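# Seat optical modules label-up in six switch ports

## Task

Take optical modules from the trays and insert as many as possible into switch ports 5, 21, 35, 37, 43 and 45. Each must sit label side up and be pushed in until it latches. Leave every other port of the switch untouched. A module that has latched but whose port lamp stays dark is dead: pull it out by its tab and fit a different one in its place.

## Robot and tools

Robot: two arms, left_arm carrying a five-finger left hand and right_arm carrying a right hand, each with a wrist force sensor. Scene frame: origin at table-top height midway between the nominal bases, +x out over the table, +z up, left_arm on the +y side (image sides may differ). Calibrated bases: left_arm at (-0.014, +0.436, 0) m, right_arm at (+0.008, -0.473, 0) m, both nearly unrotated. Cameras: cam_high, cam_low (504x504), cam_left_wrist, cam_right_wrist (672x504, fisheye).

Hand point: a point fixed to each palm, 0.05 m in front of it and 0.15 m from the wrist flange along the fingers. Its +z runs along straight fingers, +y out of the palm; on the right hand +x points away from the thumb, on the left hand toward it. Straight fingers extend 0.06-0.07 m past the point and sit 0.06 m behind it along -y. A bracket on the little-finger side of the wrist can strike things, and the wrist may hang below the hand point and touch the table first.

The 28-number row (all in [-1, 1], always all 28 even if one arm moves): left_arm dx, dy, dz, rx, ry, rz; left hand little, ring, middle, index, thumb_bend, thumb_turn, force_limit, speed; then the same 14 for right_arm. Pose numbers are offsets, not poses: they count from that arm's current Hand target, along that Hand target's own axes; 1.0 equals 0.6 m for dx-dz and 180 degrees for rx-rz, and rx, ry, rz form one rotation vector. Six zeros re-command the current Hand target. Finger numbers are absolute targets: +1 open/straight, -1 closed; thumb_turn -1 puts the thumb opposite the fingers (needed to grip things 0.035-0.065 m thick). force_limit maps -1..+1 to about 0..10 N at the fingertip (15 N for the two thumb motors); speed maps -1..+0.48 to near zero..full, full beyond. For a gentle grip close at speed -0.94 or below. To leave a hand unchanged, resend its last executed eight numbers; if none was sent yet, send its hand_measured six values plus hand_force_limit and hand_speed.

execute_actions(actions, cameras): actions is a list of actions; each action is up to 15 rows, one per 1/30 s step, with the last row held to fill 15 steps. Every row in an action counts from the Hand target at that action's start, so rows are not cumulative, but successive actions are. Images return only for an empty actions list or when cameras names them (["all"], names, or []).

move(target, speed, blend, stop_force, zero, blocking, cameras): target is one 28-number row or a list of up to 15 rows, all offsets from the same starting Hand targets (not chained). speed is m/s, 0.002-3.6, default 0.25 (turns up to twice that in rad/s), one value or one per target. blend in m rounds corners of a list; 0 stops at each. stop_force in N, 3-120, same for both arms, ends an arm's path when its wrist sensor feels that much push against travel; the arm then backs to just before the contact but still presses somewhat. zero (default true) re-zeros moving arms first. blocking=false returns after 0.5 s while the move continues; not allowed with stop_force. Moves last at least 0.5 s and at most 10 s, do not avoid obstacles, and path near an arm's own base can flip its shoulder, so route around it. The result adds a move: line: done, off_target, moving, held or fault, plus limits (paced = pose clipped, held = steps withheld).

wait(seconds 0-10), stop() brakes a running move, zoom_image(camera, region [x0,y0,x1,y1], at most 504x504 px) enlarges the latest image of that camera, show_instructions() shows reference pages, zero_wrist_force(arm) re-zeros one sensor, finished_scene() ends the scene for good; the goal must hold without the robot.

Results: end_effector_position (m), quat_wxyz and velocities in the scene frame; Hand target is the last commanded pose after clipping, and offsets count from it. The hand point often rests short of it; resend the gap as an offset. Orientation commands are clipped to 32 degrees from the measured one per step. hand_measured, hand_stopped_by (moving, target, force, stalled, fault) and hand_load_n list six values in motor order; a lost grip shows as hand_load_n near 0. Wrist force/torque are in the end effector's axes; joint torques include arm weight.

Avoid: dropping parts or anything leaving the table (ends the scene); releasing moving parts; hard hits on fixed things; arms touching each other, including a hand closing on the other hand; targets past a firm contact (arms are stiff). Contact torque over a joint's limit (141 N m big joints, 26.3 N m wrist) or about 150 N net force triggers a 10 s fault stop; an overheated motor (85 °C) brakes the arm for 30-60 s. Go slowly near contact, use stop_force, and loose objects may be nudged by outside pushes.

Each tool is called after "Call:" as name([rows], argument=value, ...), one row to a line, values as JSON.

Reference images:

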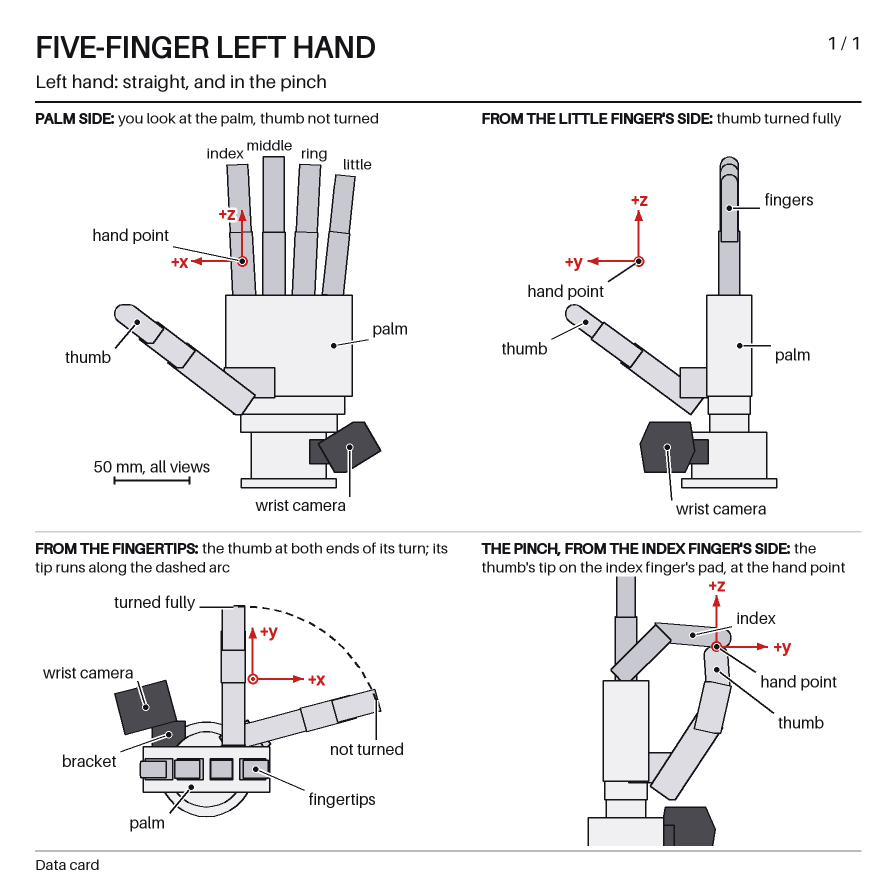

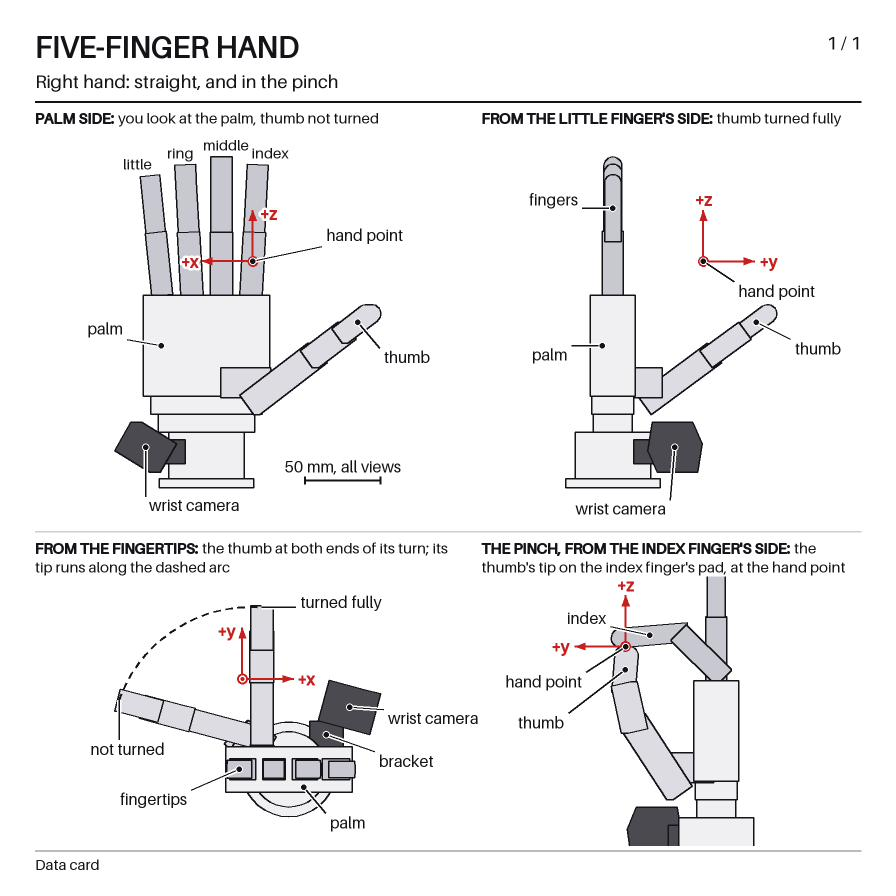

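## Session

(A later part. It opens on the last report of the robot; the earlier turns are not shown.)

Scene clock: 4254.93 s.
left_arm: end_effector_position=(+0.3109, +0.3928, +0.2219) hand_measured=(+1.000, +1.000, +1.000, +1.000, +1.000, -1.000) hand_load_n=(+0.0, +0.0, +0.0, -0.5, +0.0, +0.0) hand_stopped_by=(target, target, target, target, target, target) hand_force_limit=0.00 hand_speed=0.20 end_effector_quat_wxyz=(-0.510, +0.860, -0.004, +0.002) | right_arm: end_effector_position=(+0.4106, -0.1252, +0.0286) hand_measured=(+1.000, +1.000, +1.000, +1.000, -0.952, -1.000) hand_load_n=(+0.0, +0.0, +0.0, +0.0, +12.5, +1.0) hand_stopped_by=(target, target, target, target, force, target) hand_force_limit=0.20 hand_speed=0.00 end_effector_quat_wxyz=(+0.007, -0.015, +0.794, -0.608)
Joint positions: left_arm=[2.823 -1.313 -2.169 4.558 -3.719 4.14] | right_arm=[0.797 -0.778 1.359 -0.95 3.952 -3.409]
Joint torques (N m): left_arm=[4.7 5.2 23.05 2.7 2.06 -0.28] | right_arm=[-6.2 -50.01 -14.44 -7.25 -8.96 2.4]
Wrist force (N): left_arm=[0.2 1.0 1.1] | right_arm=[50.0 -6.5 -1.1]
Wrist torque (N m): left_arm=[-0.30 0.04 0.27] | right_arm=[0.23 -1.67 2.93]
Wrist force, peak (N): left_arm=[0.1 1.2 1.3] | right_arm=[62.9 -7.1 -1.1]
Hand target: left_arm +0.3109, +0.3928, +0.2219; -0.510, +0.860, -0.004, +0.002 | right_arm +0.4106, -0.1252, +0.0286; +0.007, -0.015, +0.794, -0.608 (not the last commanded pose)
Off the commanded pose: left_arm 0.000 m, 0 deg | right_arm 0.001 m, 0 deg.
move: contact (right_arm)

Call:
move([
  [0,0,0,0,0,0,1,1,1,1,1,-1,0,0.2,0.0200,0.0001,0.0002,0,0,0,1,1,1,1,-1,-1,0.2,0],
  [0,0,0,0,0,0,1,1,1,1,1,-1,0,0.2,0.0564,-0.0997,-0.1501,-0.0833,0,0,1,1,1,1,1,1,0.2,0.3],
], speed=[0.05,0.2], cameras=["cam_right_wrist"])

Scene clock: 4337.03 s.
left_arm: end_effector_position=(+0.3109, +0.3928, +0.2219) hand_measured=(+1.000, +1.000, +1.000, +1.000, +1.000, -1.000) hand_load_n=(+0.0, +0.0, -0.5, +0.0, +0.0, +0.0) hand_stopped_by=(target, target, target, target, target, target) hand_force_limit=0.00 hand_speed=0.20 end_effector_quat_wxyz=(-0.510, +0.860, -0.004, +0.002) | right_arm: end_effector_position=(+0.3751, -0.0550, +0.1101) hand_measured=(+1.000, +1.000, +1.000, +1.000, +1.000, +1.000) hand_load_n=(+0.0, +0.0, +0.0, -0.5, +0.0, -0.5) hand_stopped_by=(target, target, target, target, target, target) hand_force_limit=0.20 hand_speed=0.30 end_effector_quat_wxyz=(+0.005, -0.016, +0.866, -0.499)
Joint positions: left_arm=[2.823 -1.313 -2.169 4.558 -3.719 4.14] | right_arm=[0.865 -0.946 1.313 -1.026 4.101 -3.568]
Joint torques (N m): left_arm=[4.38 4.75 22.72 2.84 2.12 -0.37] | right_arm=[-12.75 -49.64 -7.48 -1.6 0.36 -1.48]
Wrist force (N): left_arm=[0.0 1.0 1.4] | right_arm=[2.0 3.9 4.4]
Wrist torque (N m): left_arm=[-0.33 0.06 0.26] | right_arm=[0.33 -0.53 0.49]
Wrist force, peak (N): left_arm=[0.1 1.1 1.5] | right_arm=[50.3 -6.5 -1.0]
Hand target: left_arm +0.3109, +0.3928, +0.2219; -0.510, +0.860, -0.004, +0.002 | right_arm +0.3751, -0.0550, +0.1101; +0.005, -0.016, +0.866, -0.499
Off the commanded pose: left_arm 0.000 m, 0 deg | right_arm 0.000 m, 0 deg.
move: done
Images, in order (width x height): cam_right_wrist 672x504.

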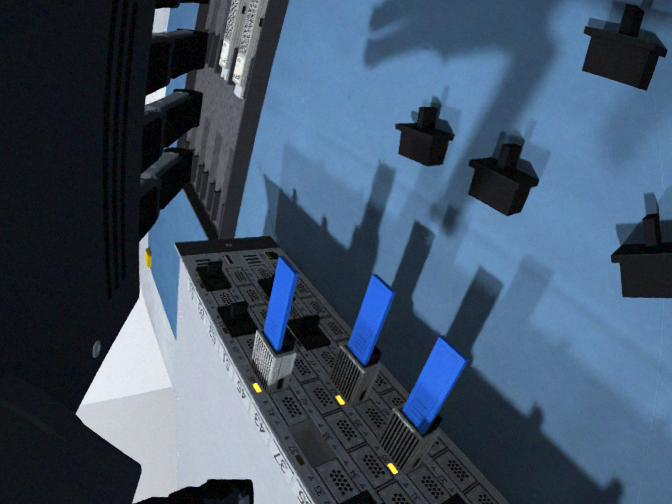

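Call:
move(target=[0,0,0,0,0,0,1,1,1,1,1,-1,0,0.2,0.1035,-0.2625,0.4704,-0.0002,0.0272,0.0158,1,1,1,0,0.5,-0.8,0.4,0], speed=0.3, cameras=["cam_right_wrist"])

Scene clock: 4387.27 s.
left_arm: end_effector_position=(+0.3109, +0.3928, +0.2219) hand_measured=(+1.000, +1.000, +1.000, +1.000, +1.000, -1.000) hand_load_n=(+0.0, +0.0, +0.0, +0.0, +0.0, +0.0) hand_stopped_by=(target, target, target, target, target, target) hand_force_limit=0.00 hand_speed=0.20 end_effector_quat_wxyz=(-0.510, +0.860, -0.004, +0.002) | right_arm: end_effector_position=(+0.3233, -0.3798, +0.1052) hand_measured=(+1.000, +1.000, +1.000, +0.000, +0.500, -0.800) hand_load_n=(+0.0, +0.0, +0.0, +0.0, +0.0, +0.0) hand_stopped_by=(target, target, target, target, target, target) hand_force_limit=0.40 hand_speed=0.00 end_effector_quat_wxyz=(-0.020, +0.027, +0.866, -0.499) end_effector_velocity=(+0.000, -0.001, -0.001) end_effector_angular_velocity=(+0.001, -0.001, -0.001)
Joint positions: left_arm=[2.823 -1.313 -2.169 4.558 -3.719 4.14] | right_arm=[0.417 -1.567 2.23 -1.547 3.848 -3.897]
Joint velocities: left_arm=[within noise] | right_arm=[-0.002 -0.001 0.003 -0.005 0 -0.002]
Joint torques (N m): left_arm=[5 4.51 22.59 2.62 2.18 -0.22] | right_arm=[-12.57 -23.84 -4.74 -2.4 -1.66 -1.48]
Wrist force (N): left_arm=[0.1 1.2 1.2] | right_arm=[1.9 3.7 4.7]
Wrist torque (N m): left_arm=[-0.28 0.05 0.26] | right_arm=[0.27 -0.53 0.46]
Wrist force, peak (N): left_arm=[0.0 1.0 1.5] | right_arm=[2.3 2.8 6.3]
Hand target: left_arm +0.3109, +0.3928, +0.2219; -0.510, +0.860, -0.004, +0.002 | right_arm +0.3233, -0.3799, +0.1051; -0.020, +0.027, +0.866, -0.499
Off the commanded pose: left_arm 0.000 m, 0 deg | right_arm 0.000 m, 0 deg.
move: done
Images, in order (width x height): cam_right_wrist 672x504.

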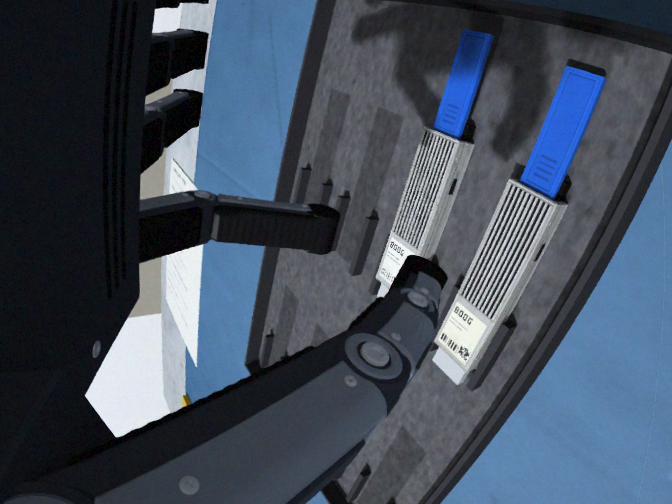

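Call:
zoom_image(camera="cam_right_wrist", region=[390, 120, 672, 420])

Scaled by 1.680 from the camera's 672x504 image, which has a finer 960x720 frame.

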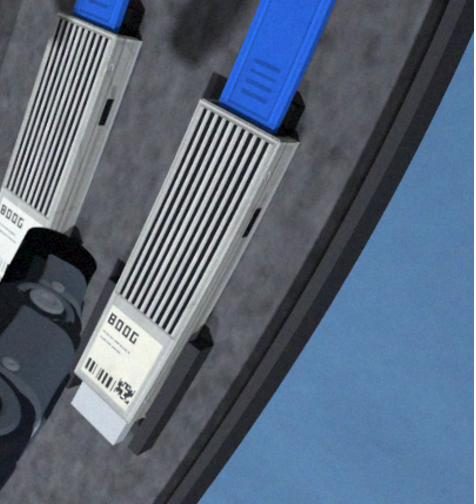

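Call:
move(target=[0,0,0,0,0,0,1,1,1,1,1,-1,0,0.2,-0.0005,0.1151,0.0656,0,0,0,1,1,1,0,0.46,-0.8,0.4,-0.6], speed=0.1, stop_force=6, cameras=["cam_right_wrist"])

Scene clock: 4437.43 s.
left_arm: end_effector_position=(+0.3109, +0.3928, +0.2219) hand_measured=(+1.000, +1.000, +1.000, +1.000, +1.000, -1.000) hand_load_n=(+0.0, +0.0, +0.0, +0.0, +0.0, +0.0) hand_stopped_by=(target, target, target, target, target, target) hand_force_limit=0.00 hand_speed=0.20 end_effector_quat_wxyz=(-0.510, +0.860, -0.004, +0.002) | right_arm: end_effector_position=(+0.3231, -0.3793, +0.0257) hand_measured=(+1.000, +1.000, +1.000, +0.000, +0.460, -0.800) hand_load_n=(+0.0, +0.0, +0.0, +0.0, +0.0, +0.0) hand_stopped_by=(target, target, target, target, target, target) hand_force_limit=0.40 hand_speed=-0.60 end_effector_quat_wxyz=(-0.020, +0.027, +0.866, -0.499)
Joint positions: left_arm=[2.823 -1.313 -2.169 4.558 -3.719 4.14] | right_arm=[0.418 -1.391 2.319 -1.81 3.849 -3.896]
Joint torques (N m): left_arm=[5.12 4.89 22.56 2.5 2.09 -0.22] | right_arm=[-12.07 -14.72 -26.27 -2.52 -1.57 -1.87]
Wrist force (N): left_arm=[0.1 1.1 1.3] | right_arm=[2.0 3.8 4.6]
Wrist torque (N m): left_arm=[-0.30 0.04 0.27] | right_arm=[0.29 -0.54 0.52]
Wrist force, peak (N): left_arm=[0.3 1.0 1.4] | right_arm=[1.8 4.7 5.0]
Hand target: left_arm +0.3109, +0.3928, +0.2219; -0.510, +0.860, -0.004, +0.002 | right_arm +0.3231, -0.3793, +0.0257; -0.020, +0.027, +0.866, -0.499
Off the commanded pose: left_arm 0.000 m, 0 deg | right_arm 0.000 m, 0 deg.
move: done
Images, in order (width x height): cam_right_wrist 672x504.

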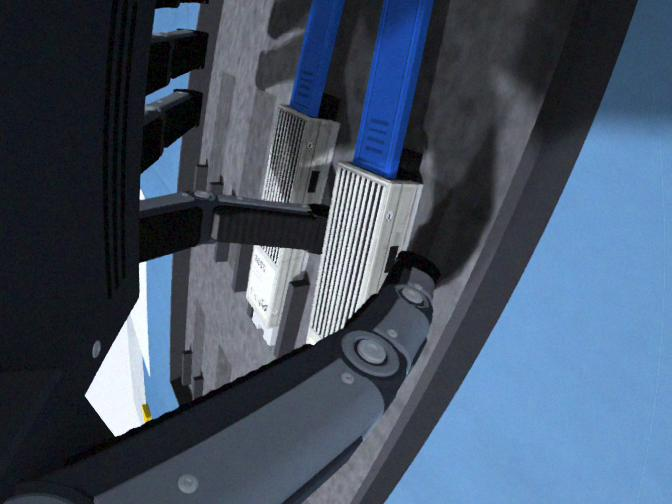

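Call:
move([
  [0,0,0,0,0,0,1,1,1,1,1,-1,0,0.2,0.0,0.0006,0.0003,0,0,0,1,1,1,-0.07,0.45,-0.8,0.4,-0.6],
  [0,0,0,0,0,0,1,1,1,1,1,-1,0,0.2,0.0,0.0035,0.0020,0,0,0,1,1,1,-0.4,0.2,-0.8,0.4,-0.8],
], speed=[0.05,0.05])

Scene clock: 4447.57 s.
left_arm: end_effector_position=(+0.3109, +0.3928, +0.2219) hand_measured=(+1.000, +1.000, +1.000, +1.000, +1.000, -1.000) hand_load_n=(+0.0, +0.0, +0.0, +0.0, +0.0, +0.0) hand_stopped_by=(target, target, target, target, target, target) hand_force_limit=0.00 hand_speed=0.20 end_effector_quat_wxyz=(-0.510, +0.860, -0.004, +0.002) | right_arm: end_effector_position=(+0.3230, -0.3793, +0.0232) hand_measured=(+1.000, +1.000, +1.000, -0.102, +0.404, -0.800) hand_load_n=(+0.0, +0.0, +0.0, +15.0, +11.0, +0.0) hand_stopped_by=(target, target, target, force, force, target) hand_force_limit=0.40 hand_speed=-0.80 end_effector_quat_wxyz=(-0.020, +0.027, +0.866, -0.499)
Joint positions: left_arm=[2.823 -1.313 -2.169 4.558 -3.719 4.14] | right_arm=[0.418 -1.385 2.321 -1.818 3.849 -3.896]
Joint torques (N m): left_arm=[4.37 4.51 23.02 2.67 2.12 -0.24] | right_arm=[11.78 -27.07 -7.03 0.32 0.76 0.92]
Wrist force (N): left_arm=[0.2 0.9 1.2] | right_arm=[2.0 4.5 4.8]
Wrist torque (N m): left_arm=[-0.32 0.03 0.27] | right_arm=[0.31 -0.54 0.53]
Wrist force, peak (N): left_arm=[0.0 1.1 1.5] | right_arm=[2.1 4.6 4.9]
Hand target: left_arm +0.3109, +0.3928, +0.2219; -0.510, +0.860, -0.004, +0.002 | right_arm +0.3231, -0.3793, +0.0232; -0.020, +0.027, +0.866, -0.499
Off the commanded pose: left_arm 0.000 m, 0 deg | right_arm 0.000 m, 0 deg.
move: done

Call:
move([
  [0,0,0,0,0,0,1,1,1,1,1,-1,0,0.2,0.0003,-0.0649,-0.0377,0,0,0,1,1,1,-0.4,0.2,-0.8,0.4,-0.8],
  [0,0,0,0,0,0,1,1,1,1,1,-1,0,0.2,-0.0929,-0.0173,-0.3265,0,-0.012,-0.007,1,1,1,-0.4,0.2,-0.8,0.4,-0.8],
  [0,0,0,0,0,0,1,1,1,1,1,-1,0,0.2,-0.0927,0.1176,-0.5423,0,-0.0269,-0.0156,1,1,1,-0.4,0.2,-0.8,0.4,-0.8],
  [0,0,0,0,0,0,1,1,1,1,1,-1,0,0.2,-0.0963,0.1655,-0.5147,0,-0.0269,-0.0156,1,1,1,-0.4,0.2,-0.8,0.4,-0.8],
], speed=[0.12,0.3,0.25,0.1], blend=[0.02,0.05,0.008,0], cameras=["cam_high","cam_right_wrist"])

Scene clock: 4476.07 s.
left_arm: end_effector_position=(+0.3109, +0.3928, +0.2219) hand_measured=(+1.000, +1.000, +1.000, +1.000, +1.000, -1.000) hand_load_n=(+0.0, +0.0, +0.0, +0.0, +0.0, +0.5) hand_stopped_by=(target, target, target, target, target, target) hand_force_limit=0.00 hand_speed=0.20 end_effector_quat_wxyz=(-0.510, +0.860, -0.004, +0.002) | right_arm: end_effector_position=(+0.4023, -0.0670, +0.0919) hand_measured=(+1.000, +1.000, +1.000, -0.102, +0.404, -0.800) hand_load_n=(+0.0, +0.0, -0.5, +15.0, +11.0, +0.0) hand_stopped_by=(target, target, target, force, force, target) hand_force_limit=0.40 hand_speed=-0.80 end_effector_quat_wxyz=(+0.005, -0.015, +0.867, -0.499)
Joint positions: left_arm=[2.823 -1.313 -2.169 4.558 -3.719 4.14] | right_arm=[0.823 -0.924 1.329 -1.083 4.069 -3.6]
Joint torques (N m): left_arm=[4.58 4.19 22.49 2.67 2.1 -0.32] | right_arm=[-12.22 -42.14 -33 -1.33 -1.91 -1.32]
Wrist force (N): left_arm=[0.2 0.7 1.3] | right_arm=[2.0 4.6 5.1]
Wrist torque (N m): left_arm=[-0.35 0.03 0.28] | right_arm=[0.32 -0.53 0.58]
Wrist force, peak (N): left_arm=[0.0 1.1 1.5] | right_arm=[2.1 5.6 5.7]
Hand target: left_arm +0.3109, +0.3928, +0.2219; -0.510, +0.860, -0.004, +0.002 | right_arm +0.4024, -0.0670, +0.0919; +0.005, -0.015, +0.867, -0.499
Off the commanded pose: left_arm 0.000 m, 0 deg | right_arm 0.000 m, 0 deg.
move: done
Images, in order (width x height): cam_high 504x504, cam_right_wrist 672x504.

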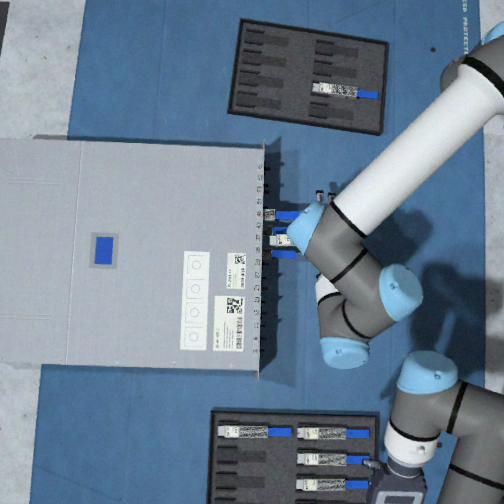

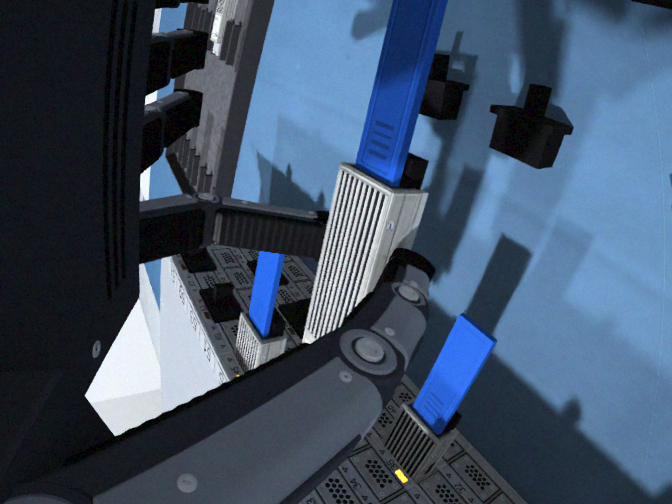

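Call:
zoom_image(camera="cam_high", region=[250, 200, 310, 260])

Scaled by 8.400 from the camera's 504x504 image, which has a finer 720x720 frame.

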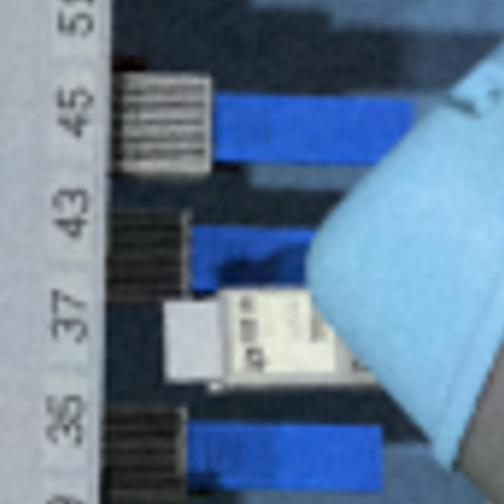

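Call:
move([
  [0,0,0,0,0,0,1,1,1,1,1,-1,0,0.2,-0.0050,-0.0008,0.0009,0,0,0,1,1,1,-0.4,0.2,-0.8,0.4,-0.8],
  [0,0,0,0,0,0,1,1,1,1,1,-1,0,0.2,-0.1248,-0.0007,-0.0009,0,0,0,1,1,1,-0.4,0.2,-0.8,0.4,-0.8],
], speed=[0.05,0.04], stop_force=9)

Scene clock: 4508.40 s.
left_arm: end_effector_position=(+0.3109, +0.3928, +0.2219) hand_measured=(+1.000, +1.000, +1.000, +1.000, +1.000, -1.000) hand_load_n=(-0.5, +0.0, +0.0, -0.5, +0.0, +0.0) hand_stopped_by=(target, target, target, target, target, target) hand_force_limit=0.00 hand_speed=0.20 end_effector_quat_wxyz=(-0.510, +0.860, -0.004, +0.002) | right_arm: end_effector_position=(+0.4773, -0.0644, +0.0920) hand_measured=(+1.000, +1.000, +1.000, -0.102, +0.406, -0.800) hand_load_n=(+0.0, +0.0, +0.0, +9.0, +14.0, -4.5) hand_stopped_by=(target, target, target, force, force, target) hand_force_limit=0.40 hand_speed=-0.80 end_effector_quat_wxyz=(+0.005, -0.015, +0.867, -0.499)
Joint positions: left_arm=[2.823 -1.313 -2.169 4.558 -3.719 4.14] | right_arm=[0.749 -0.826 1.163 -1.053 4.013 -3.66]
Joint torques (N m): left_arm=[4.67 4.6 22.63 2.72 2.06 -0.3] | right_arm=[9.11 -56.77 -7.63 0 -1.19 2.17]
Wrist force (N): left_arm=[0.3 0.9 1.2] | right_arm=[2.7 12.1 0.2]
Wrist torque (N m): left_arm=[-0.33 0.03 0.28] | right_arm=[0.28 -0.51 0.47]
Wrist force, peak (N): left_arm=[0.1 1.2 1.4] | right_arm=[10.7 12.7 1.5]
Hand target: left_arm +0.3109, +0.3928, +0.2219; -0.510, +0.860, -0.004, +0.002 | right_arm +0.4772, -0.0644, +0.0920; +0.005, -0.015, +0.867, -0.499
Off the commanded pose: left_arm 0.000 m, 0 deg | right_arm 0.000 m, 0 deg.
move: done

Call:
move([
  [0,0,0,0,0,0,1,1,1,1,1,-1,0,0.2,0.0,0.0,0.0,0,0,0,1,1,1,0,0.55,-0.8,0.4,-0.3],
  [0,0,0,0,0,0,1,1,1,1,1,-1,0,0.2,0.1636,0.0,0.0023,0,0,0,1,1,1,1,-1,-1,0.2,0.1],
  [0,0,0,0,0,0,1,1,1,1,1,-1,0,0.2,0.1570,0.0823,0.0707,0.0833,0,0,1,1,1,1,-1,-1,0.2,0.1],
], speed=[0.1,0.15,0.15])

Scene clock: 4541.87 s.
left_arm: end_effector_position=(+0.3109, +0.3928, +0.2219) hand_measured=(+1.000, +1.000, +1.000, +1.000, +1.000, -1.000) hand_load_n=(+0.0, +0.0, +0.0, +0.0, +0.0, +0.0) hand_stopped_by=(target, target, target, target, target, target) hand_force_limit=0.00 hand_speed=0.20 end_effector_quat_wxyz=(-0.510, +0.860, -0.004, +0.002) | right_arm: end_effector_position=(+0.3830, -0.0790, +0.0288) hand_measured=(+1.000, +1.000, +1.000, +1.000, -0.948, -1.000) hand_load_n=(+0.0, +0.0, +0.0, +0.0, +11.0, +1.0) hand_stopped_by=(target, target, target, target, force, target) hand_force_limit=0.20 hand_speed=0.10 end_effector_quat_wxyz=(+0.007, -0.014, +0.794, -0.607)
Joint positions: left_arm=[2.823 -1.313 -2.169 4.558 -3.719 4.14] | right_arm=[0.873 -0.72 1.245 -0.871 4.023 -3.374]
Joint torques (N m): left_arm=[4.88 5.39 22.64 2.64 2.07 -0.35] | right_arm=[-11.18 -42.67 -7.19 1.59 1.6 0.72]
Wrist force (N): left_arm=[0.1 0.8 1.5] | right_arm=[2.3 4.1 4.7]
Wrist torque (N m): left_arm=[-0.35 0.06 0.27] | right_arm=[0.35 -0.56 0.63]
Wrist force, peak (N): left_arm=[0.1 1.1 1.5] | right_arm=[2.7 12.3 0.6]
Hand target: left_arm +0.3109, +0.3928, +0.2219; -0.510, +0.860, -0.004, +0.002 | right_arm +0.3830, -0.0792, +0.0287; +0.007, -0.014, +0.794, -0.608
Off the commanded pose: left_arm 0.000 m, 0 deg | right_arm 0.000 m, 0 deg.
move: done

Call:
move(target=[0,0,0,0,0,0,1,1,1,1,1,-1,0,0.2,-0.0475,-0.0001,-0.0007,0,0,0,1,1,1,1,-1,-1,0.2,0.1], speed=0.025, stop_force=52)

Scene clock: 4551.17 s.
left_arm: end_effector_position=(+0.3109, +0.3928, +0.2219) hand_measured=(+1.000, +1.000, +1.000, +1.000, +1.000, -1.000) hand_load_n=(+0.0, +0.0, +0.0, +0.0, +0.0, +0.0) hand_stopped_by=(target, target, target, target, target, target) hand_force_limit=0.00 hand_speed=0.20 end_effector_quat_wxyz=(-0.510, +0.860, -0.004, +0.002) | right_arm: end_effector_position=(+0.4092, -0.0780, +0.0287) hand_measured=(+1.000, +1.000, +1.000, +1.000, -0.948, -1.000) hand_load_n=(+0.0, -0.5, +0.0, +0.0, +11.0, +1.0) hand_stopped_by=(target, target, target, target, force, target) hand_force_limit=0.20 hand_speed=0.10 end_effector_quat_wxyz=(+0.006, -0.014, +0.794, -0.608)
Joint positions: left_arm=[2.823 -1.313 -2.169 4.558 -3.719 4.14] | right_arm=[0.845 -0.69 1.188 -0.851 3.998 -3.386]
Joint torques (N m): left_arm=[4.82 4.77 22.41 2.59 2.07 -0.3] | right_arm=[-9.79 -44.35 -18.88 -4.79 -9.48 2.54]
Wrist force (N): left_arm=[0.0 0.9 1.3] | right_arm=[53.8 -3.6 -2.5]
Wrist torque (N m): left_arm=[-0.33 0.07 0.26] | right_arm=[0.45 -2.01 3.10]
Wrist force, peak (N): left_arm=[0.2 1.1 1.5] | right_arm=[72.0 -4.4 -2.7]
Hand target: left_arm +0.3109, +0.3928, +0.2219; -0.510, +0.860, -0.004, +0.002 | right_arm +0.4092, -0.0780, +0.0286; +0.006, -0.014, +0.794, -0.608 (not the last commanded pose)
Off the commanded pose: left_arm 0.000 m, 0 deg | right_arm 0.002 m, 0 deg.
move: contact (right_arm)

Call:
move([
  [0,0,0,0,0,0,1,1,1,1,1,-1,0,0.2,0.0200,0.0001,0.0002,0,0,0,1,1,1,1,-1,-1,0.2,0.1],
  [0,0,0,0,0,0,1,1,1,1,1,-1,0,0.2,0.0561,-0.1158,-0.0901,-0.0833,0,0,1,1,1,1,1,1,0.2,0.3],
], speed=[0.06,0.2], cameras=["cam_right_wrist","cam_left_wrist","cam_high"])

Scene clock: 4571.03 s.
left_arm: end_effector_position=(+0.3109, +0.3928, +0.2219) hand_measured=(+1.000, +1.000, +1.000, +1.000, +1.000, -1.000) hand_load_n=(+0.0, +0.0, +0.0, +0.0, +0.0, +0.0) hand_stopped_by=(target, target, target, target, target, target) hand_force_limit=0.00 hand_speed=0.20 end_effector_quat_wxyz=(-0.510, +0.860, -0.004, +0.002) | right_arm: end_effector_position=(+0.3751, -0.0450, +0.1101) hand_measured=(+1.000, +1.000, +1.000, +1.000, +1.000, +1.000) hand_load_n=(+0.0, +0.0, -0.5, +0.0, +0.0, +0.0) hand_stopped_by=(target, target, target, target, target, target) hand_force_limit=0.20 hand_speed=0.30 end_effector_quat_wxyz=(+0.004, -0.015, +0.867, -0.499)
Joint positions: left_arm=[2.823 -1.313 -2.169 4.558 -3.719 4.14] | right_arm=[0.874 -0.925 1.276 -1.007 4.11 -3.561]
Joint torques (N m): left_arm=[4.5 5.07 21.68 2.72 2.13 -0.35] | right_arm=[-12.53 -50.25 -32.24 -1.13 0.01 -1.5]
Wrist force (N): left_arm=[0.1 0.8 1.2] | right_arm=[2.2 2.7 4.5]
Wrist torque (N m): left_arm=[-0.34 0.05 0.27] | right_arm=[0.14 -0.56 0.46]
Wrist force, peak (N): left_arm=[0.0 1.2 1.4] | right_arm=[54.1 -3.7 -2.2]
Hand target: left_arm +0.3109, +0.3928, +0.2219; -0.510, +0.860, -0.004, +0.002 | right_arm +0.3751, -0.0450, +0.1101; +0.004, -0.015, +0.867, -0.499
Off the commanded pose: left_arm 0.000 m, 0 deg | right_arm 0.000 m, 0 deg.
move: done
Images, in order (width x height): cam_high 504x504, cam_left_wrist 672x504, cam_right_wrist 672x504.

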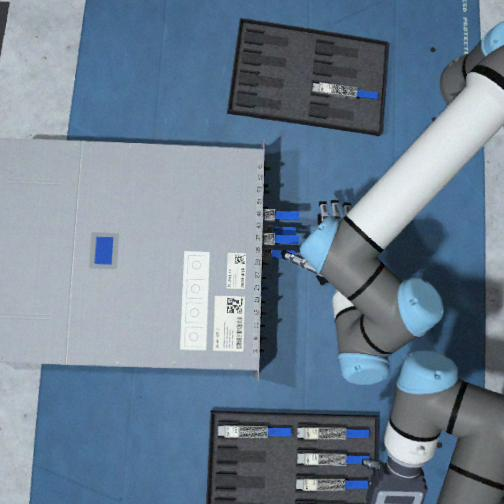

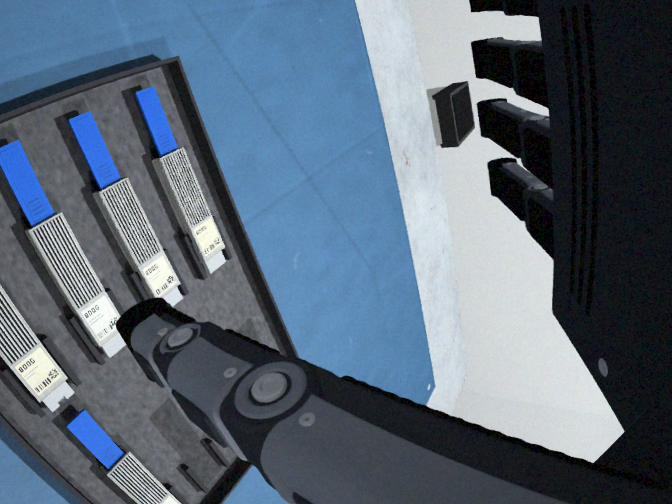

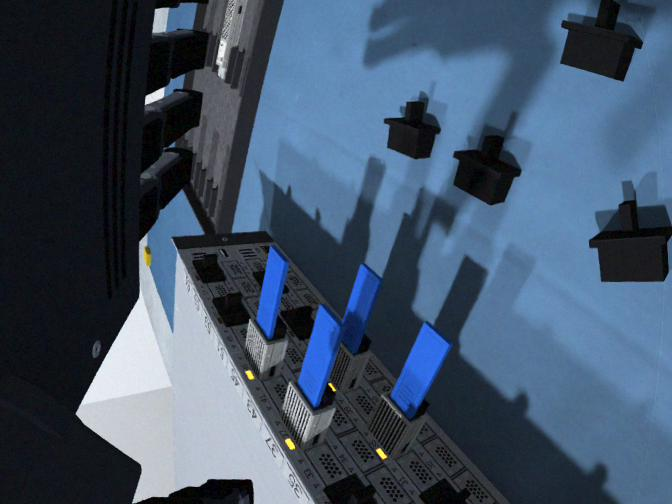

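Call:
move([
  [0.0180,0.0742,-0.1358,-0.003,0,0,1,1,1,1,1,1,0.2,0.3,0.1047,-0.3837,0.4967,0,0,0,1,1,1,1,1,1,0.2,0.3],
  [0.1123,0.4343,-0.4410,-0.0078,0,0,1,1,1,1,1,1,0.2,0.3,0.1508,-0.4783,0.5942,0,0,0,1,1,1,1,1,1,0.2,0.3],
], speed=[0.45,0.4], blend=[0.06,0], cameras=["cam_left_wrist","cam_high"])

Scene clock: 4640.00 s.
left_arm: end_effector_position=(+0.3750, +0.0350, +0.1205) hand_measured=(+1.000, +1.000, +1.000, +1.000, +1.000, +1.000) hand_load_n=(+0.0, +0.0, +0.0, +0.0, +0.0, -0.5) hand_stopped_by=(target, target, target, target, target, target) hand_force_limit=0.20 hand_speed=0.30 end_effector_quat_wxyz=(-0.499, +0.867, -0.004, +0.002) | right_arm: end_effector_position=(+0.2990, -0.5000, +0.1797) hand_measured=(+1.000, +1.000, +1.000, +1.000, +1.000, +1.000) hand_load_n=(+0.0, +0.0, +0.0, -0.5, +0.0, +0.0) hand_stopped_by=(target, target, target, target, target, target) hand_force_limit=0.20 hand_speed=0.30 end_effector_quat_wxyz=(+0.004, -0.015, +0.867, -0.499)
Joint positions: left_arm=[2.302 -2.18 -1.313 4.163 -4.082 3.579] | right_arm=[0.088 -2.003 2.477 -1.925 3.672 -4.583]
Joint torques (N m): left_arm=[-4.27 34.52 33.32 -0.42 0.4 0.75] | right_arm=[4.35 -5.86 -34.46 -3.63 -0.89 -1.49]
Wrist force (N): left_arm=[0.3 1.2 0.9] | right_arm=[2.3 2.6 4.3]
Wrist torque (N m): left_arm=[-0.22 0.03 0.20] | right_arm=[0.12 -0.56 0.44]
Wrist force, peak (N): left_arm=[0.9 3.2 -0.7] | right_arm=[2.4 2.1 5.6]
Hand target: left_arm +0.3749, +0.0350, +0.1205; -0.499, +0.867, -0.004, +0.002 | right_arm +0.2990, -0.5000, +0.1798; +0.004, -0.015, +0.867, -0.499
Off the commanded pose: left_arm 0.000 m, 0 deg | right_arm 0.000 m, 0 deg.
move: done
Images, in order (width x height): cam_high 504x504, cam_left_wrist 672x504.

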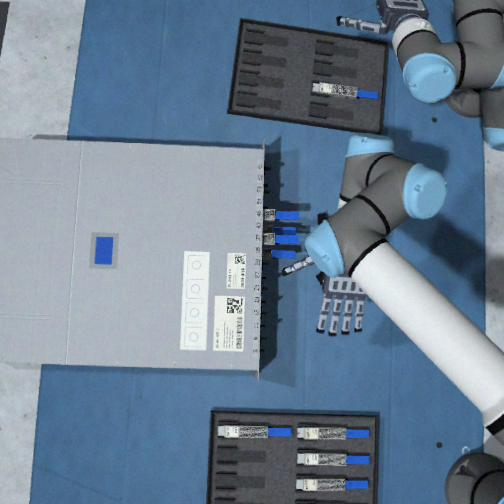

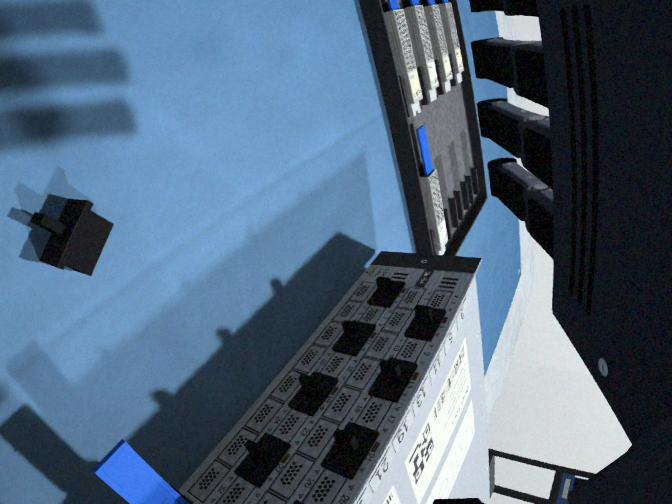

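Call:
zoom_image(camera="cam_left_wrist", region=[200, 240, 500, 504])

Call:
zoom_image(camera="cam_left_wrist", region=[300, 380, 424, 504])

Call:
zoom_image(camera="cam_left_wrist", region=[370, 270, 494, 394])

Scaled by 1.680 from the camera's 672x504 image, which has a finer 960x720 frame.

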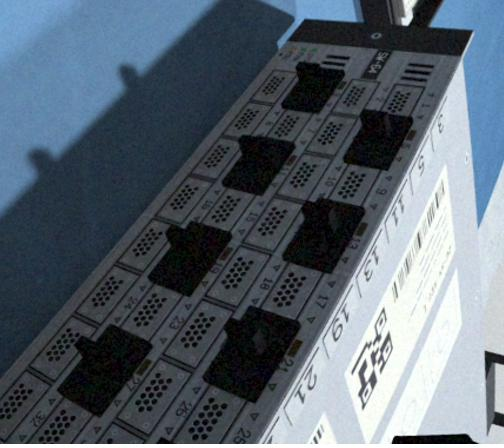

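Scaled by 4.065 from the camera's 672x504 image, which has a finer 960x720 frame.

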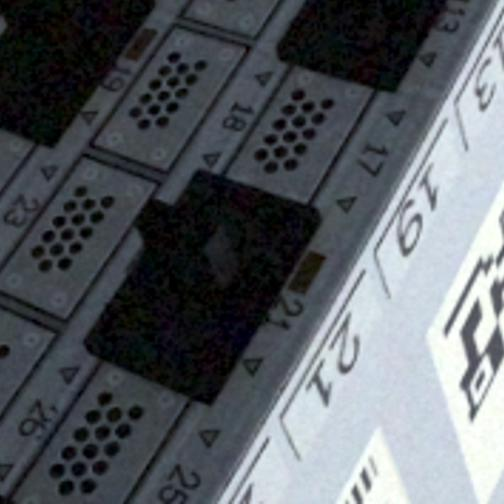

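Scaled by 4.065 from the camera's 672x504 image, which has a finer 960x720 frame.

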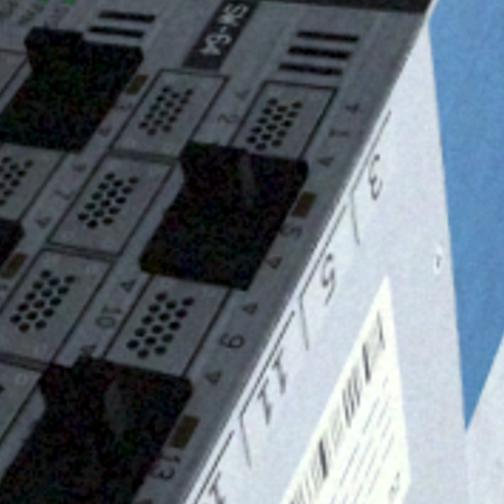

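Call:
move([
  [0,0,0,0,0,0,1,1,1,-0.1,0.4,-0.8,0.4,0.3,0,0,0,0,0,0,1,1,1,1,1,1,0.2,0.3],
  [0.1086,0.0365,0.0085,0,0,0,1,1,1,-0.1,0.4,-0.8,0.4,0.3,0,0,0,0,0,0,1,1,1,1,1,1,0.2,0.3],
], speed=[0.15,0.15], cameras=["cam_left_wrist","cam_high"])

Scene clock: 4742.37 s.
left_arm: end_effector_position=(+0.4400, +0.0278, +0.0990) hand_measured=(+1.000, +1.000, +1.000, -0.100, +0.400, -0.800) hand_load_n=(+0.0, +0.0, +0.0, +0.0, +0.0, +0.0) hand_stopped_by=(target, target, target, target, target, target) hand_force_limit=0.40 hand_speed=0.30 end_effector_quat_wxyz=(-0.499, +0.867, -0.004, +0.002) | right_arm: end_effector_position=(+0.2990, -0.5000, +0.1798) hand_measured=(+1.000, +1.000, +1.000, +1.000, +1.000, +1.000) hand_load_n=(+0.0, +0.0, +0.0, +0.0, +0.0, +0.0) hand_stopped_by=(target, target, target, target, target, target) hand_force_limit=0.20 hand_speed=0.30 end_effector_quat_wxyz=(+0.004, -0.015, +0.867, -0.499)
Joint positions: left_arm=[2.362 -2.293 -1.182 4.174 -4.035 3.627] | right_arm=[0.088 -2.003 2.477 -1.925 3.672 -4.583]
Joint torques (N m): left_arm=[1.39 40.79 22.06 1.14 0.58 -0.49] | right_arm=[6.86 -8.7 -32.28 -3.62 -1.41 -1.81]
Wrist force (N): left_arm=[0.1 1.0 1.0] | right_arm=[2.4 2.6 4.4]
Wrist torque (N m): left_arm=[-0.29 0.03 0.20] | right_arm=[0.13 -0.57 0.45]
Wrist force, peak (N): left_arm=[1.5 1.5 1.1] | right_arm=[2.2 2.8 4.6]
Hand target: left_arm +0.4400, +0.0278, +0.0990; -0.499, +0.867, -0.004, +0.002 | right_arm +0.2990, -0.5000, +0.1798; +0.004, -0.015, +0.867, -0.499
Off the commanded pose: left_arm 0.000 m, 0 deg | right_arm 0.000 m, 0 deg.
move: done
Images, in order (width x height): cam_high 504x504, cam_left_wrist 672x504.

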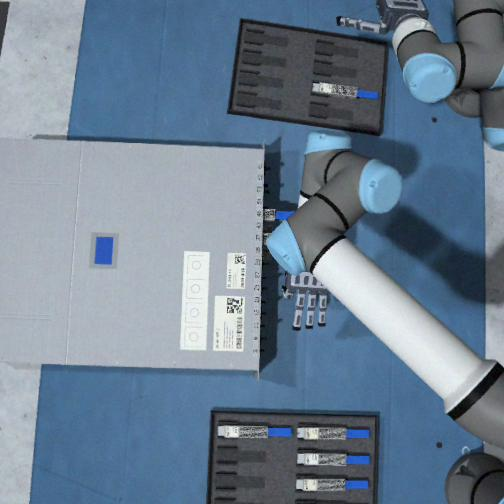

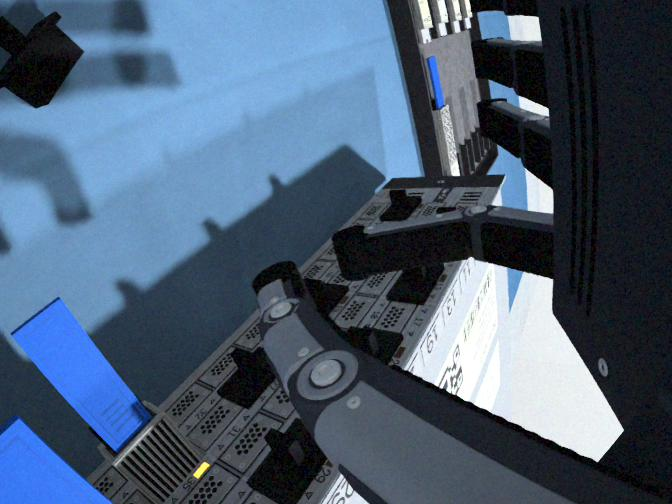

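Call:
zoom_image(camera="cam_left_wrist", region=[240, 210, 460, 400])

Scaled by 2.291 from the camera's 672x504 image, which has a finer 960x720 frame.

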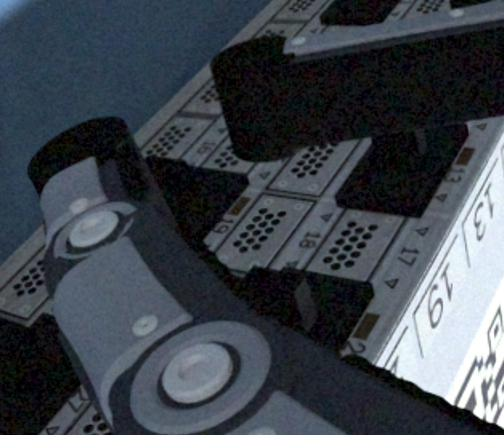

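Call:
move(target=[0.0558,0.0015,0.0016,0,0,0,1,1,1,-0.1,0.4,-0.8,0.4,0.3,0,0,0,0,0,0,1,1,1,1,1,1,0.2,0.3], speed=0.06, stop_force=6, cameras=["cam_left_wrist"])

Scene clock: 4773.90 s.
left_arm: end_effector_position=(+0.4684, +0.0279, +0.0979) hand_measured=(+1.000, +1.000, +1.000, -0.100, +0.400, -0.800) hand_load_n=(+0.0, -0.5, +0.0, +0.0, +0.0, +0.0) hand_stopped_by=(target, target, target, target, target, target) hand_force_limit=0.40 hand_speed=0.30 end_effector_quat_wxyz=(-0.499, +0.867, -0.004, +0.002) | right_arm: end_effector_position=(+0.2990, -0.5000, +0.1798) hand_measured=(+1.000, +1.000, +1.000, +1.000, +1.000, +1.000) hand_load_n=(+0.0, +0.0, +0.0, +0.0, +0.0, -0.5) hand_stopped_by=(target, target, target, target, target, target) hand_force_limit=0.20 hand_speed=0.30 end_effector_quat_wxyz=(+0.004, -0.015, +0.867, -0.499)
Joint positions: left_arm=[2.389 -2.334 -1.115 4.163 -4.015 3.649] | right_arm=[0.088 -2.003 2.477 -1.925 3.672 -4.583]
Joint torques (N m): left_arm=[6.72 39.41 35.13 -0.59 -0.26 1.37] | right_arm=[6.11 -9.1 -25.83 -3.51 -1.11 -1.43]
Wrist force (N): left_arm=[-0.2 0.8 1.0] | right_arm=[2.3 2.7 4.2]
Wrist torque (N m): left_arm=[-0.31 -0.01 0.25] | right_arm=[0.15 -0.56 0.46]
Wrist force, peak (N): left_arm=[-25.6 -3.1 -0.2] | right_arm=[2.3 2.8 4.7]
Hand target: left_arm +0.4685, +0.0279, +0.0979; -0.499, +0.867, -0.004, +0.002 (not the last commanded pose) | right_arm +0.2990, -0.5000, +0.1798; +0.004, -0.015, +0.867, -0.499
Off the commanded pose: left_arm 0.005 m, 0 deg | right_arm 0.000 m, 0 deg.
move: contact (left_arm)
Images, in order (width x height): cam_left_wrist 672x504.

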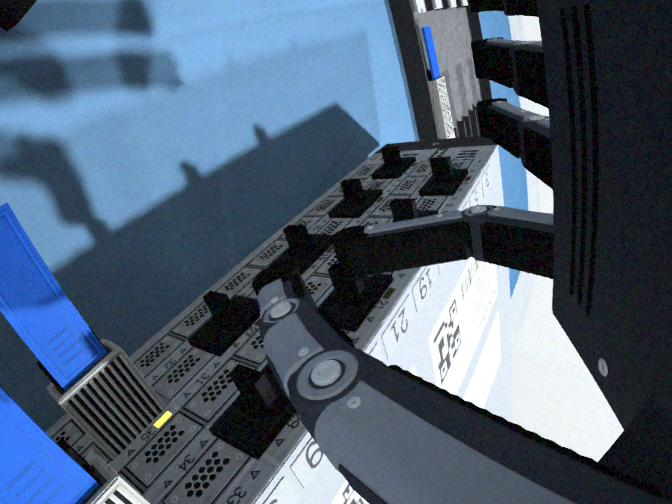

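Call:
zoom_image(camera="cam_left_wrist", region=[240, 200, 420, 360])

Scaled by 2.800 from the camera's 672x504 image, which has a finer 960x720 frame.

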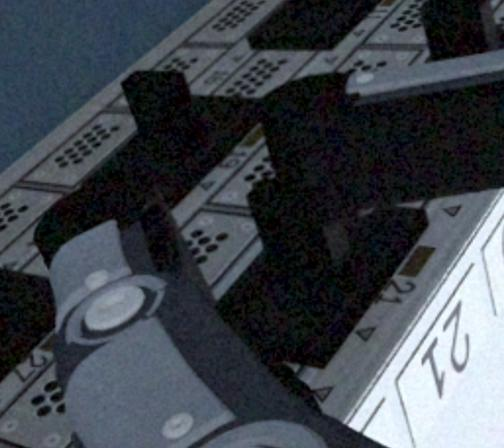

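Call:
move([
  [-0.0217,0.0001,-0.0002,0,0,0,1,1,1,-0.1,0.4,-0.8,0.4,0.3,0,0,0,0,0,0,1,1,1,1,1,1,0.2,0.3],
  [-0.0202,-0.0100,0.0172,0,0,0,1,1,1,-0.1,0.4,-0.8,0.4,0.3,0,0,0,0,0,0,1,1,1,1,1,1,0.2,0.3],
  [0.0082,-0.0101,0.0173,0,0,0,1,1,1,-0.1,0.4,-0.8,0.4,0.3,0,0,0,0,0,0,1,1,1,1,1,1,0.2,0.3],
], speed=[0.06,0.06,0.05], stop_force=8, cameras=["cam_left_wrist"])

Scene clock: 4830.97 s.
left_arm: end_effector_position=(+0.4735, +0.0399, +0.0979) hand_measured=(+1.000, +1.000, +1.000, -0.100, +0.400, -0.800) hand_load_n=(+0.0, +0.0, +0.0, +0.0, +0.0, +0.0) hand_stopped_by=(target, target, target, target, target, target) hand_force_limit=0.40 hand_speed=0.30 end_effector_quat_wxyz=(-0.499, +0.867, -0.004, +0.002) | right_arm: end_effector_position=(+0.2990, -0.5000, +0.1798) hand_measured=(+1.000, +1.000, +1.000, +1.000, +1.000, +1.000) hand_load_n=(+0.0, +0.0, +0.0, +0.0, +0.0, +0.0) hand_stopped_by=(target, target, target, target, target, target) hand_force_limit=0.20 hand_speed=0.30 end_effector_quat_wxyz=(+0.004, -0.015, +0.867, -0.499)
Joint positions: left_arm=[2.406 -2.317 -1.148 4.188 -4.002 3.664] | right_arm=[0.088 -2.003 2.477 -1.925 3.672 -4.583]
Joint torques (N m): left_arm=[-7.12 59.5 8.09 2.13 -0.53 -1.55] | right_arm=[3.61 -7.78 -20.71 -3.45 -0.57 -1.38]
Wrist force (N): left_arm=[0.6 0.7 1.1] | right_arm=[2.2 2.6 4.4]
Wrist torque (N m): left_arm=[-0.34 -0.03 0.19] | right_arm=[0.11 -0.54 0.45]
Wrist force, peak (N): left_arm=[0.9 1.0 1.0] | right_arm=[2.4 2.8 4.6]
Hand target: left_arm +0.4735, +0.0399, +0.0979; -0.499, +0.867, -0.004, +0.002 | right_arm +0.2990, -0.5000, +0.1798; +0.004, -0.015, +0.867, -0.499
Off the commanded pose: left_arm 0.000 m, 0 deg | right_arm 0.000 m, 0 deg.
move: done
Images, in order (width x height): cam_left_wrist 672x504.

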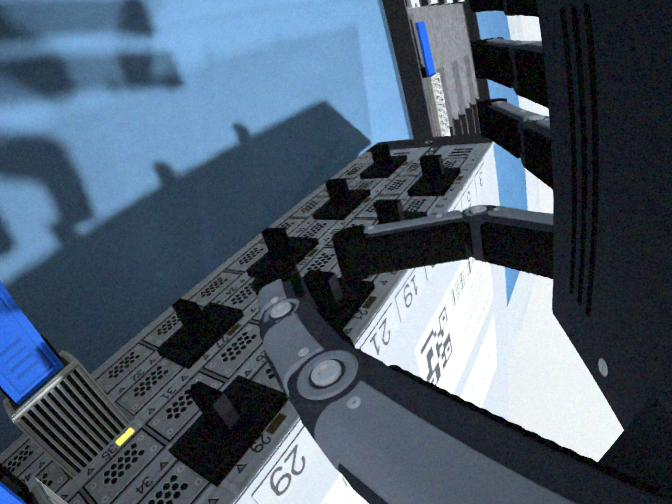

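Call:
move([
  [0.0050,0.0,0.0,0,0,0,1,1,1,-0.1,0.4,-0.8,0.4,0.3,0,0,0,0,0,0,1,1,1,1,1,1,0.2,0.3],
  [0.0050,0.0,0.0,0,0,0,1,1,1,-0.7,-0.2,-0.8,0.7,-0.6,0,0,0,0,0,0,1,1,1,1,1,1,0.2,0.3],
], speed=0.06)

Scene clock: 4845.77 s.
left_arm: end_effector_position=(+0.4765, +0.0398, +0.0979) hand_measured=(+1.000, +1.000, +1.000, -0.204, -0.200, -0.800) hand_load_n=(+0.0, +0.0, +0.0, +8.0, +0.5, +0.0) hand_stopped_by=(target, target, target, force, target, target) hand_force_limit=0.70 hand_speed=-0.60 end_effector_quat_wxyz=(-0.499, +0.867, -0.004, +0.002) | right_arm: end_effector_position=(+0.2990, -0.5000, +0.1798) hand_measured=(+1.000, +1.000, +1.000, +1.000, +1.000, +1.000) hand_load_n=(+0.0, +0.0, +0.0, +0.0, +0.0, +0.0) hand_stopped_by=(target, target, target, target, target, target) hand_force_limit=0.20 hand_speed=0.30 end_effector_quat_wxyz=(+0.004, -0.015, +0.867, -0.499)
Joint positions: left_arm=[2.409 -2.321 -1.14 4.186 -4 3.666] | right_arm=[0.088 -2.003 2.477 -1.925 3.672 -4.583]
Joint torques (N m): left_arm=[-9.9 57.6 9.9 3.34 -0.54 -0.61] | right_arm=[2.37 -8.45 -14.04 -3.47 -0.21 -1.13]
Wrist force (N): left_arm=[0.0 -5.8 6.3] | right_arm=[2.3 2.6 4.4]
Wrist torque (N m): left_arm=[-0.33 -0.05 0.18] | right_arm=[0.12 -0.56 0.46]
Wrist force, peak (N): left_arm=[0.0 -5.9 7.3] | right_arm=[2.5 2.7 4.6]
Hand target: left_arm +0.4765, +0.0398, +0.0979; -0.499, +0.867, -0.004, +0.002 | right_arm +0.2990, -0.5000, +0.1798; +0.004, -0.015, +0.867, -0.499
Off the commanded pose: left_arm 0.000 m, 0 deg | right_arm 0.000 m, 0 deg.
move: done

Call:
wait(seconds=0, cameras=["cam_left_wrist"])

Call:
zoom_image(camera="cam_left_wrist", region=[230, 190, 430, 360])

Scene clock: 4857.70 s.
left_arm: end_effector_position=(+0.4765, +0.0398, +0.0979) hand_measured=(+1.000, +1.000, +1.000, -0.204, -0.200, -0.800) hand_load_n=(+0.0, +0.0, +0.0, +8.0, +0.0, +0.5) hand_stopped_by=(target, target, target, force, target, target) hand_force_limit=0.70 hand_speed=-0.60 end_effector_quat_wxyz=(-0.499, +0.867, -0.004, +0.002) | right_arm: end_effector_position=(+0.2990, -0.5000, +0.1798) hand_measured=(+1.000, +1.000, +1.000, +1.000, +1.000, +1.000) hand_load_n=(+0.0, -0.5, +0.0, +0.0, +0.0, +0.0) hand_stopped_by=(target, target, target, target, target, target) hand_force_limit=0.20 hand_speed=0.30 end_effector_quat_wxyz=(+0.004, -0.015, +0.867, -0.499)
Joint positions: left_arm=[2.409 -2.321 -1.14 4.186 -4 3.666] | right_arm=[0.088 -2.003 2.477 -1.925 3.672 -4.583]
Joint torques (N m): left_arm=[-10.01 58.3 11.7 2.34 -0.51 -0.52] | right_arm=[1.08 -8.64 -9.44 -3.56 0.05 -1.12]
Wrist force (N): left_arm=[-0.1 -5.8 6.2] | right_arm=[2.3 2.6 4.5]
Wrist torque (N m): left_arm=[-0.33 -0.04 0.17] | right_arm=[0.12 -0.56 0.45]
Wrist force, peak (N): left_arm=[-0.1 -5.7 6.7] | right_arm=[2.3 2.8 4.6]
Hand target: left_arm +0.4765, +0.0398, +0.0979; -0.499, +0.867, -0.004, +0.002 | right_arm +0.2990, -0.5000, +0.1798; +0.004, -0.015, +0.867, -0.499
Off the commanded pose: left_arm 0.000 m, 0 deg | right_arm 0.000 m, 0 deg.
Images, in order (width x height): cam_left_wrist 672x504.

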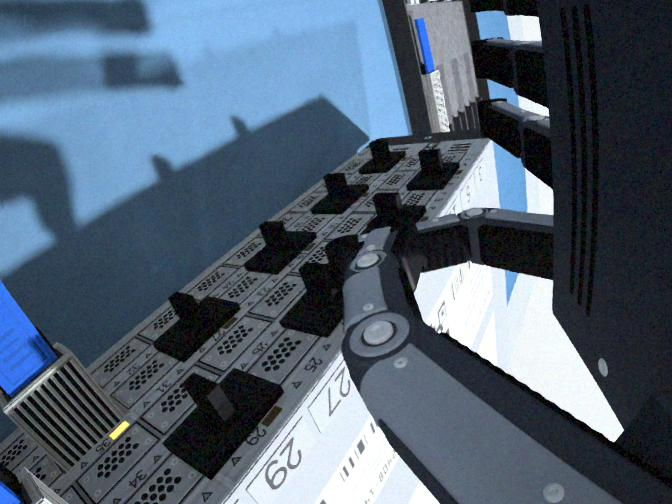

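Scaled by 2.520 from the camera's 672x504 image, which has a finer 960x720 frame.

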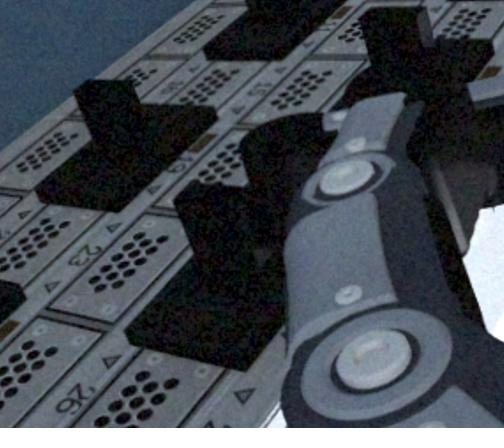

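Call:
move([
  [0,0,0,0,0,0,1,1,1,-0.1,0.4,-0.7,0.7,0.3,0,0,0,0,0,0,1,1,1,1,1,1,0.2,0.3],
  [0.0033,0.0021,0.0013,0,0,0,1,1,1,-0.1,0.4,-0.7,0.7,0.3,0,0,0,0,0,0,1,1,1,1,1,1,0.2,0.3],
  [0.0033,0.0021,0.0013,0,0,0,1,1,1,-0.7,0.0,-0.7,0.7,-0.6,0,0,0,0,0,0,1,1,1,1,1,1,0.2,0.3],
], speed=0.05, cameras=["cam_left_wrist"])

Scene clock: 4911.50 s.
left_arm: end_effector_position=(+0.4785, +0.0399, +0.0965) hand_measured=(+1.000, +1.000, +1.000, -0.188, +0.000, -0.700) hand_load_n=(+0.0, +0.0, +0.0, +14.0, +0.0, +0.0) hand_stopped_by=(target, target, target, force, target, target) hand_force_limit=0.70 hand_speed=-0.60 end_effector_quat_wxyz=(-0.499, +0.867, -0.004, +0.002) | right_arm: end_effector_position=(+0.2990, -0.5000, +0.1798) hand_measured=(+1.000, +1.000, +1.000, +1.000, +1.000, +1.000) hand_load_n=(+0.0, +0.0, -0.5, +0.0, +0.0, -0.5) hand_stopped_by=(target, target, target, target, target, target) hand_force_limit=0.20 hand_speed=0.30 end_effector_quat_wxyz=(+0.004, -0.015, +0.867, -0.499)
Joint positions: left_arm=[2.411 -2.325 -1.137 4.188 -3.999 3.668] | right_arm=[0.088 -2.003 2.477 -1.925 3.672 -4.583]
Joint torques (N m): left_arm=[-11.56 60.05 15.65 1.6 0.02 -0.53] | right_arm=[-0.32 -7.76 -10.49 -3.39 0.49 -0.53]
Wrist force (N): left_arm=[-0.4 -3.1 11.5] | right_arm=[2.2 3.0 4.4]
Wrist torque (N m): left_arm=[-0.29 -0.06 0.18] | right_arm=[0.18 -0.55 0.45]
Wrist force, peak (N): left_arm=[-0.5 -3.3 12.0] | right_arm=[2.4 2.6 4.7]
Hand target: left_arm +0.4785, +0.0399, +0.0965; -0.499, +0.867, -0.004, +0.002 | right_arm +0.2990, -0.5000, +0.1798; +0.004, -0.015, +0.867, -0.499
Off the commanded pose: left_arm 0.000 m, 0 deg | right_arm 0.000 m, 0 deg.
move: done
Images, in order (width x height): cam_left_wrist 672x504.

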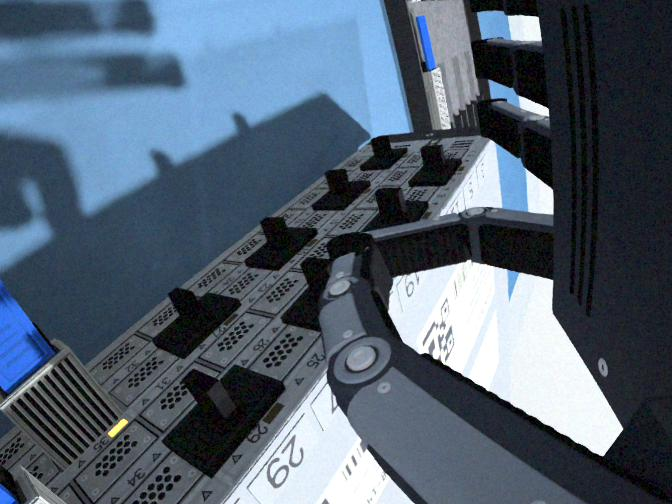

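Call:
zoom_image(camera="cam_left_wrist", region=[260, 210, 400, 350])

Scaled by 3.600 from the camera's 672x504 image, which has a finer 960x720 frame.

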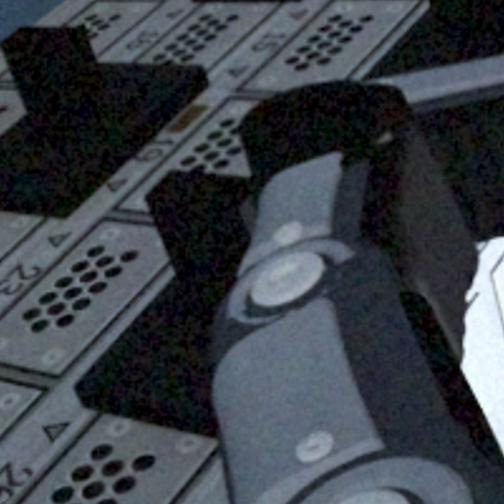

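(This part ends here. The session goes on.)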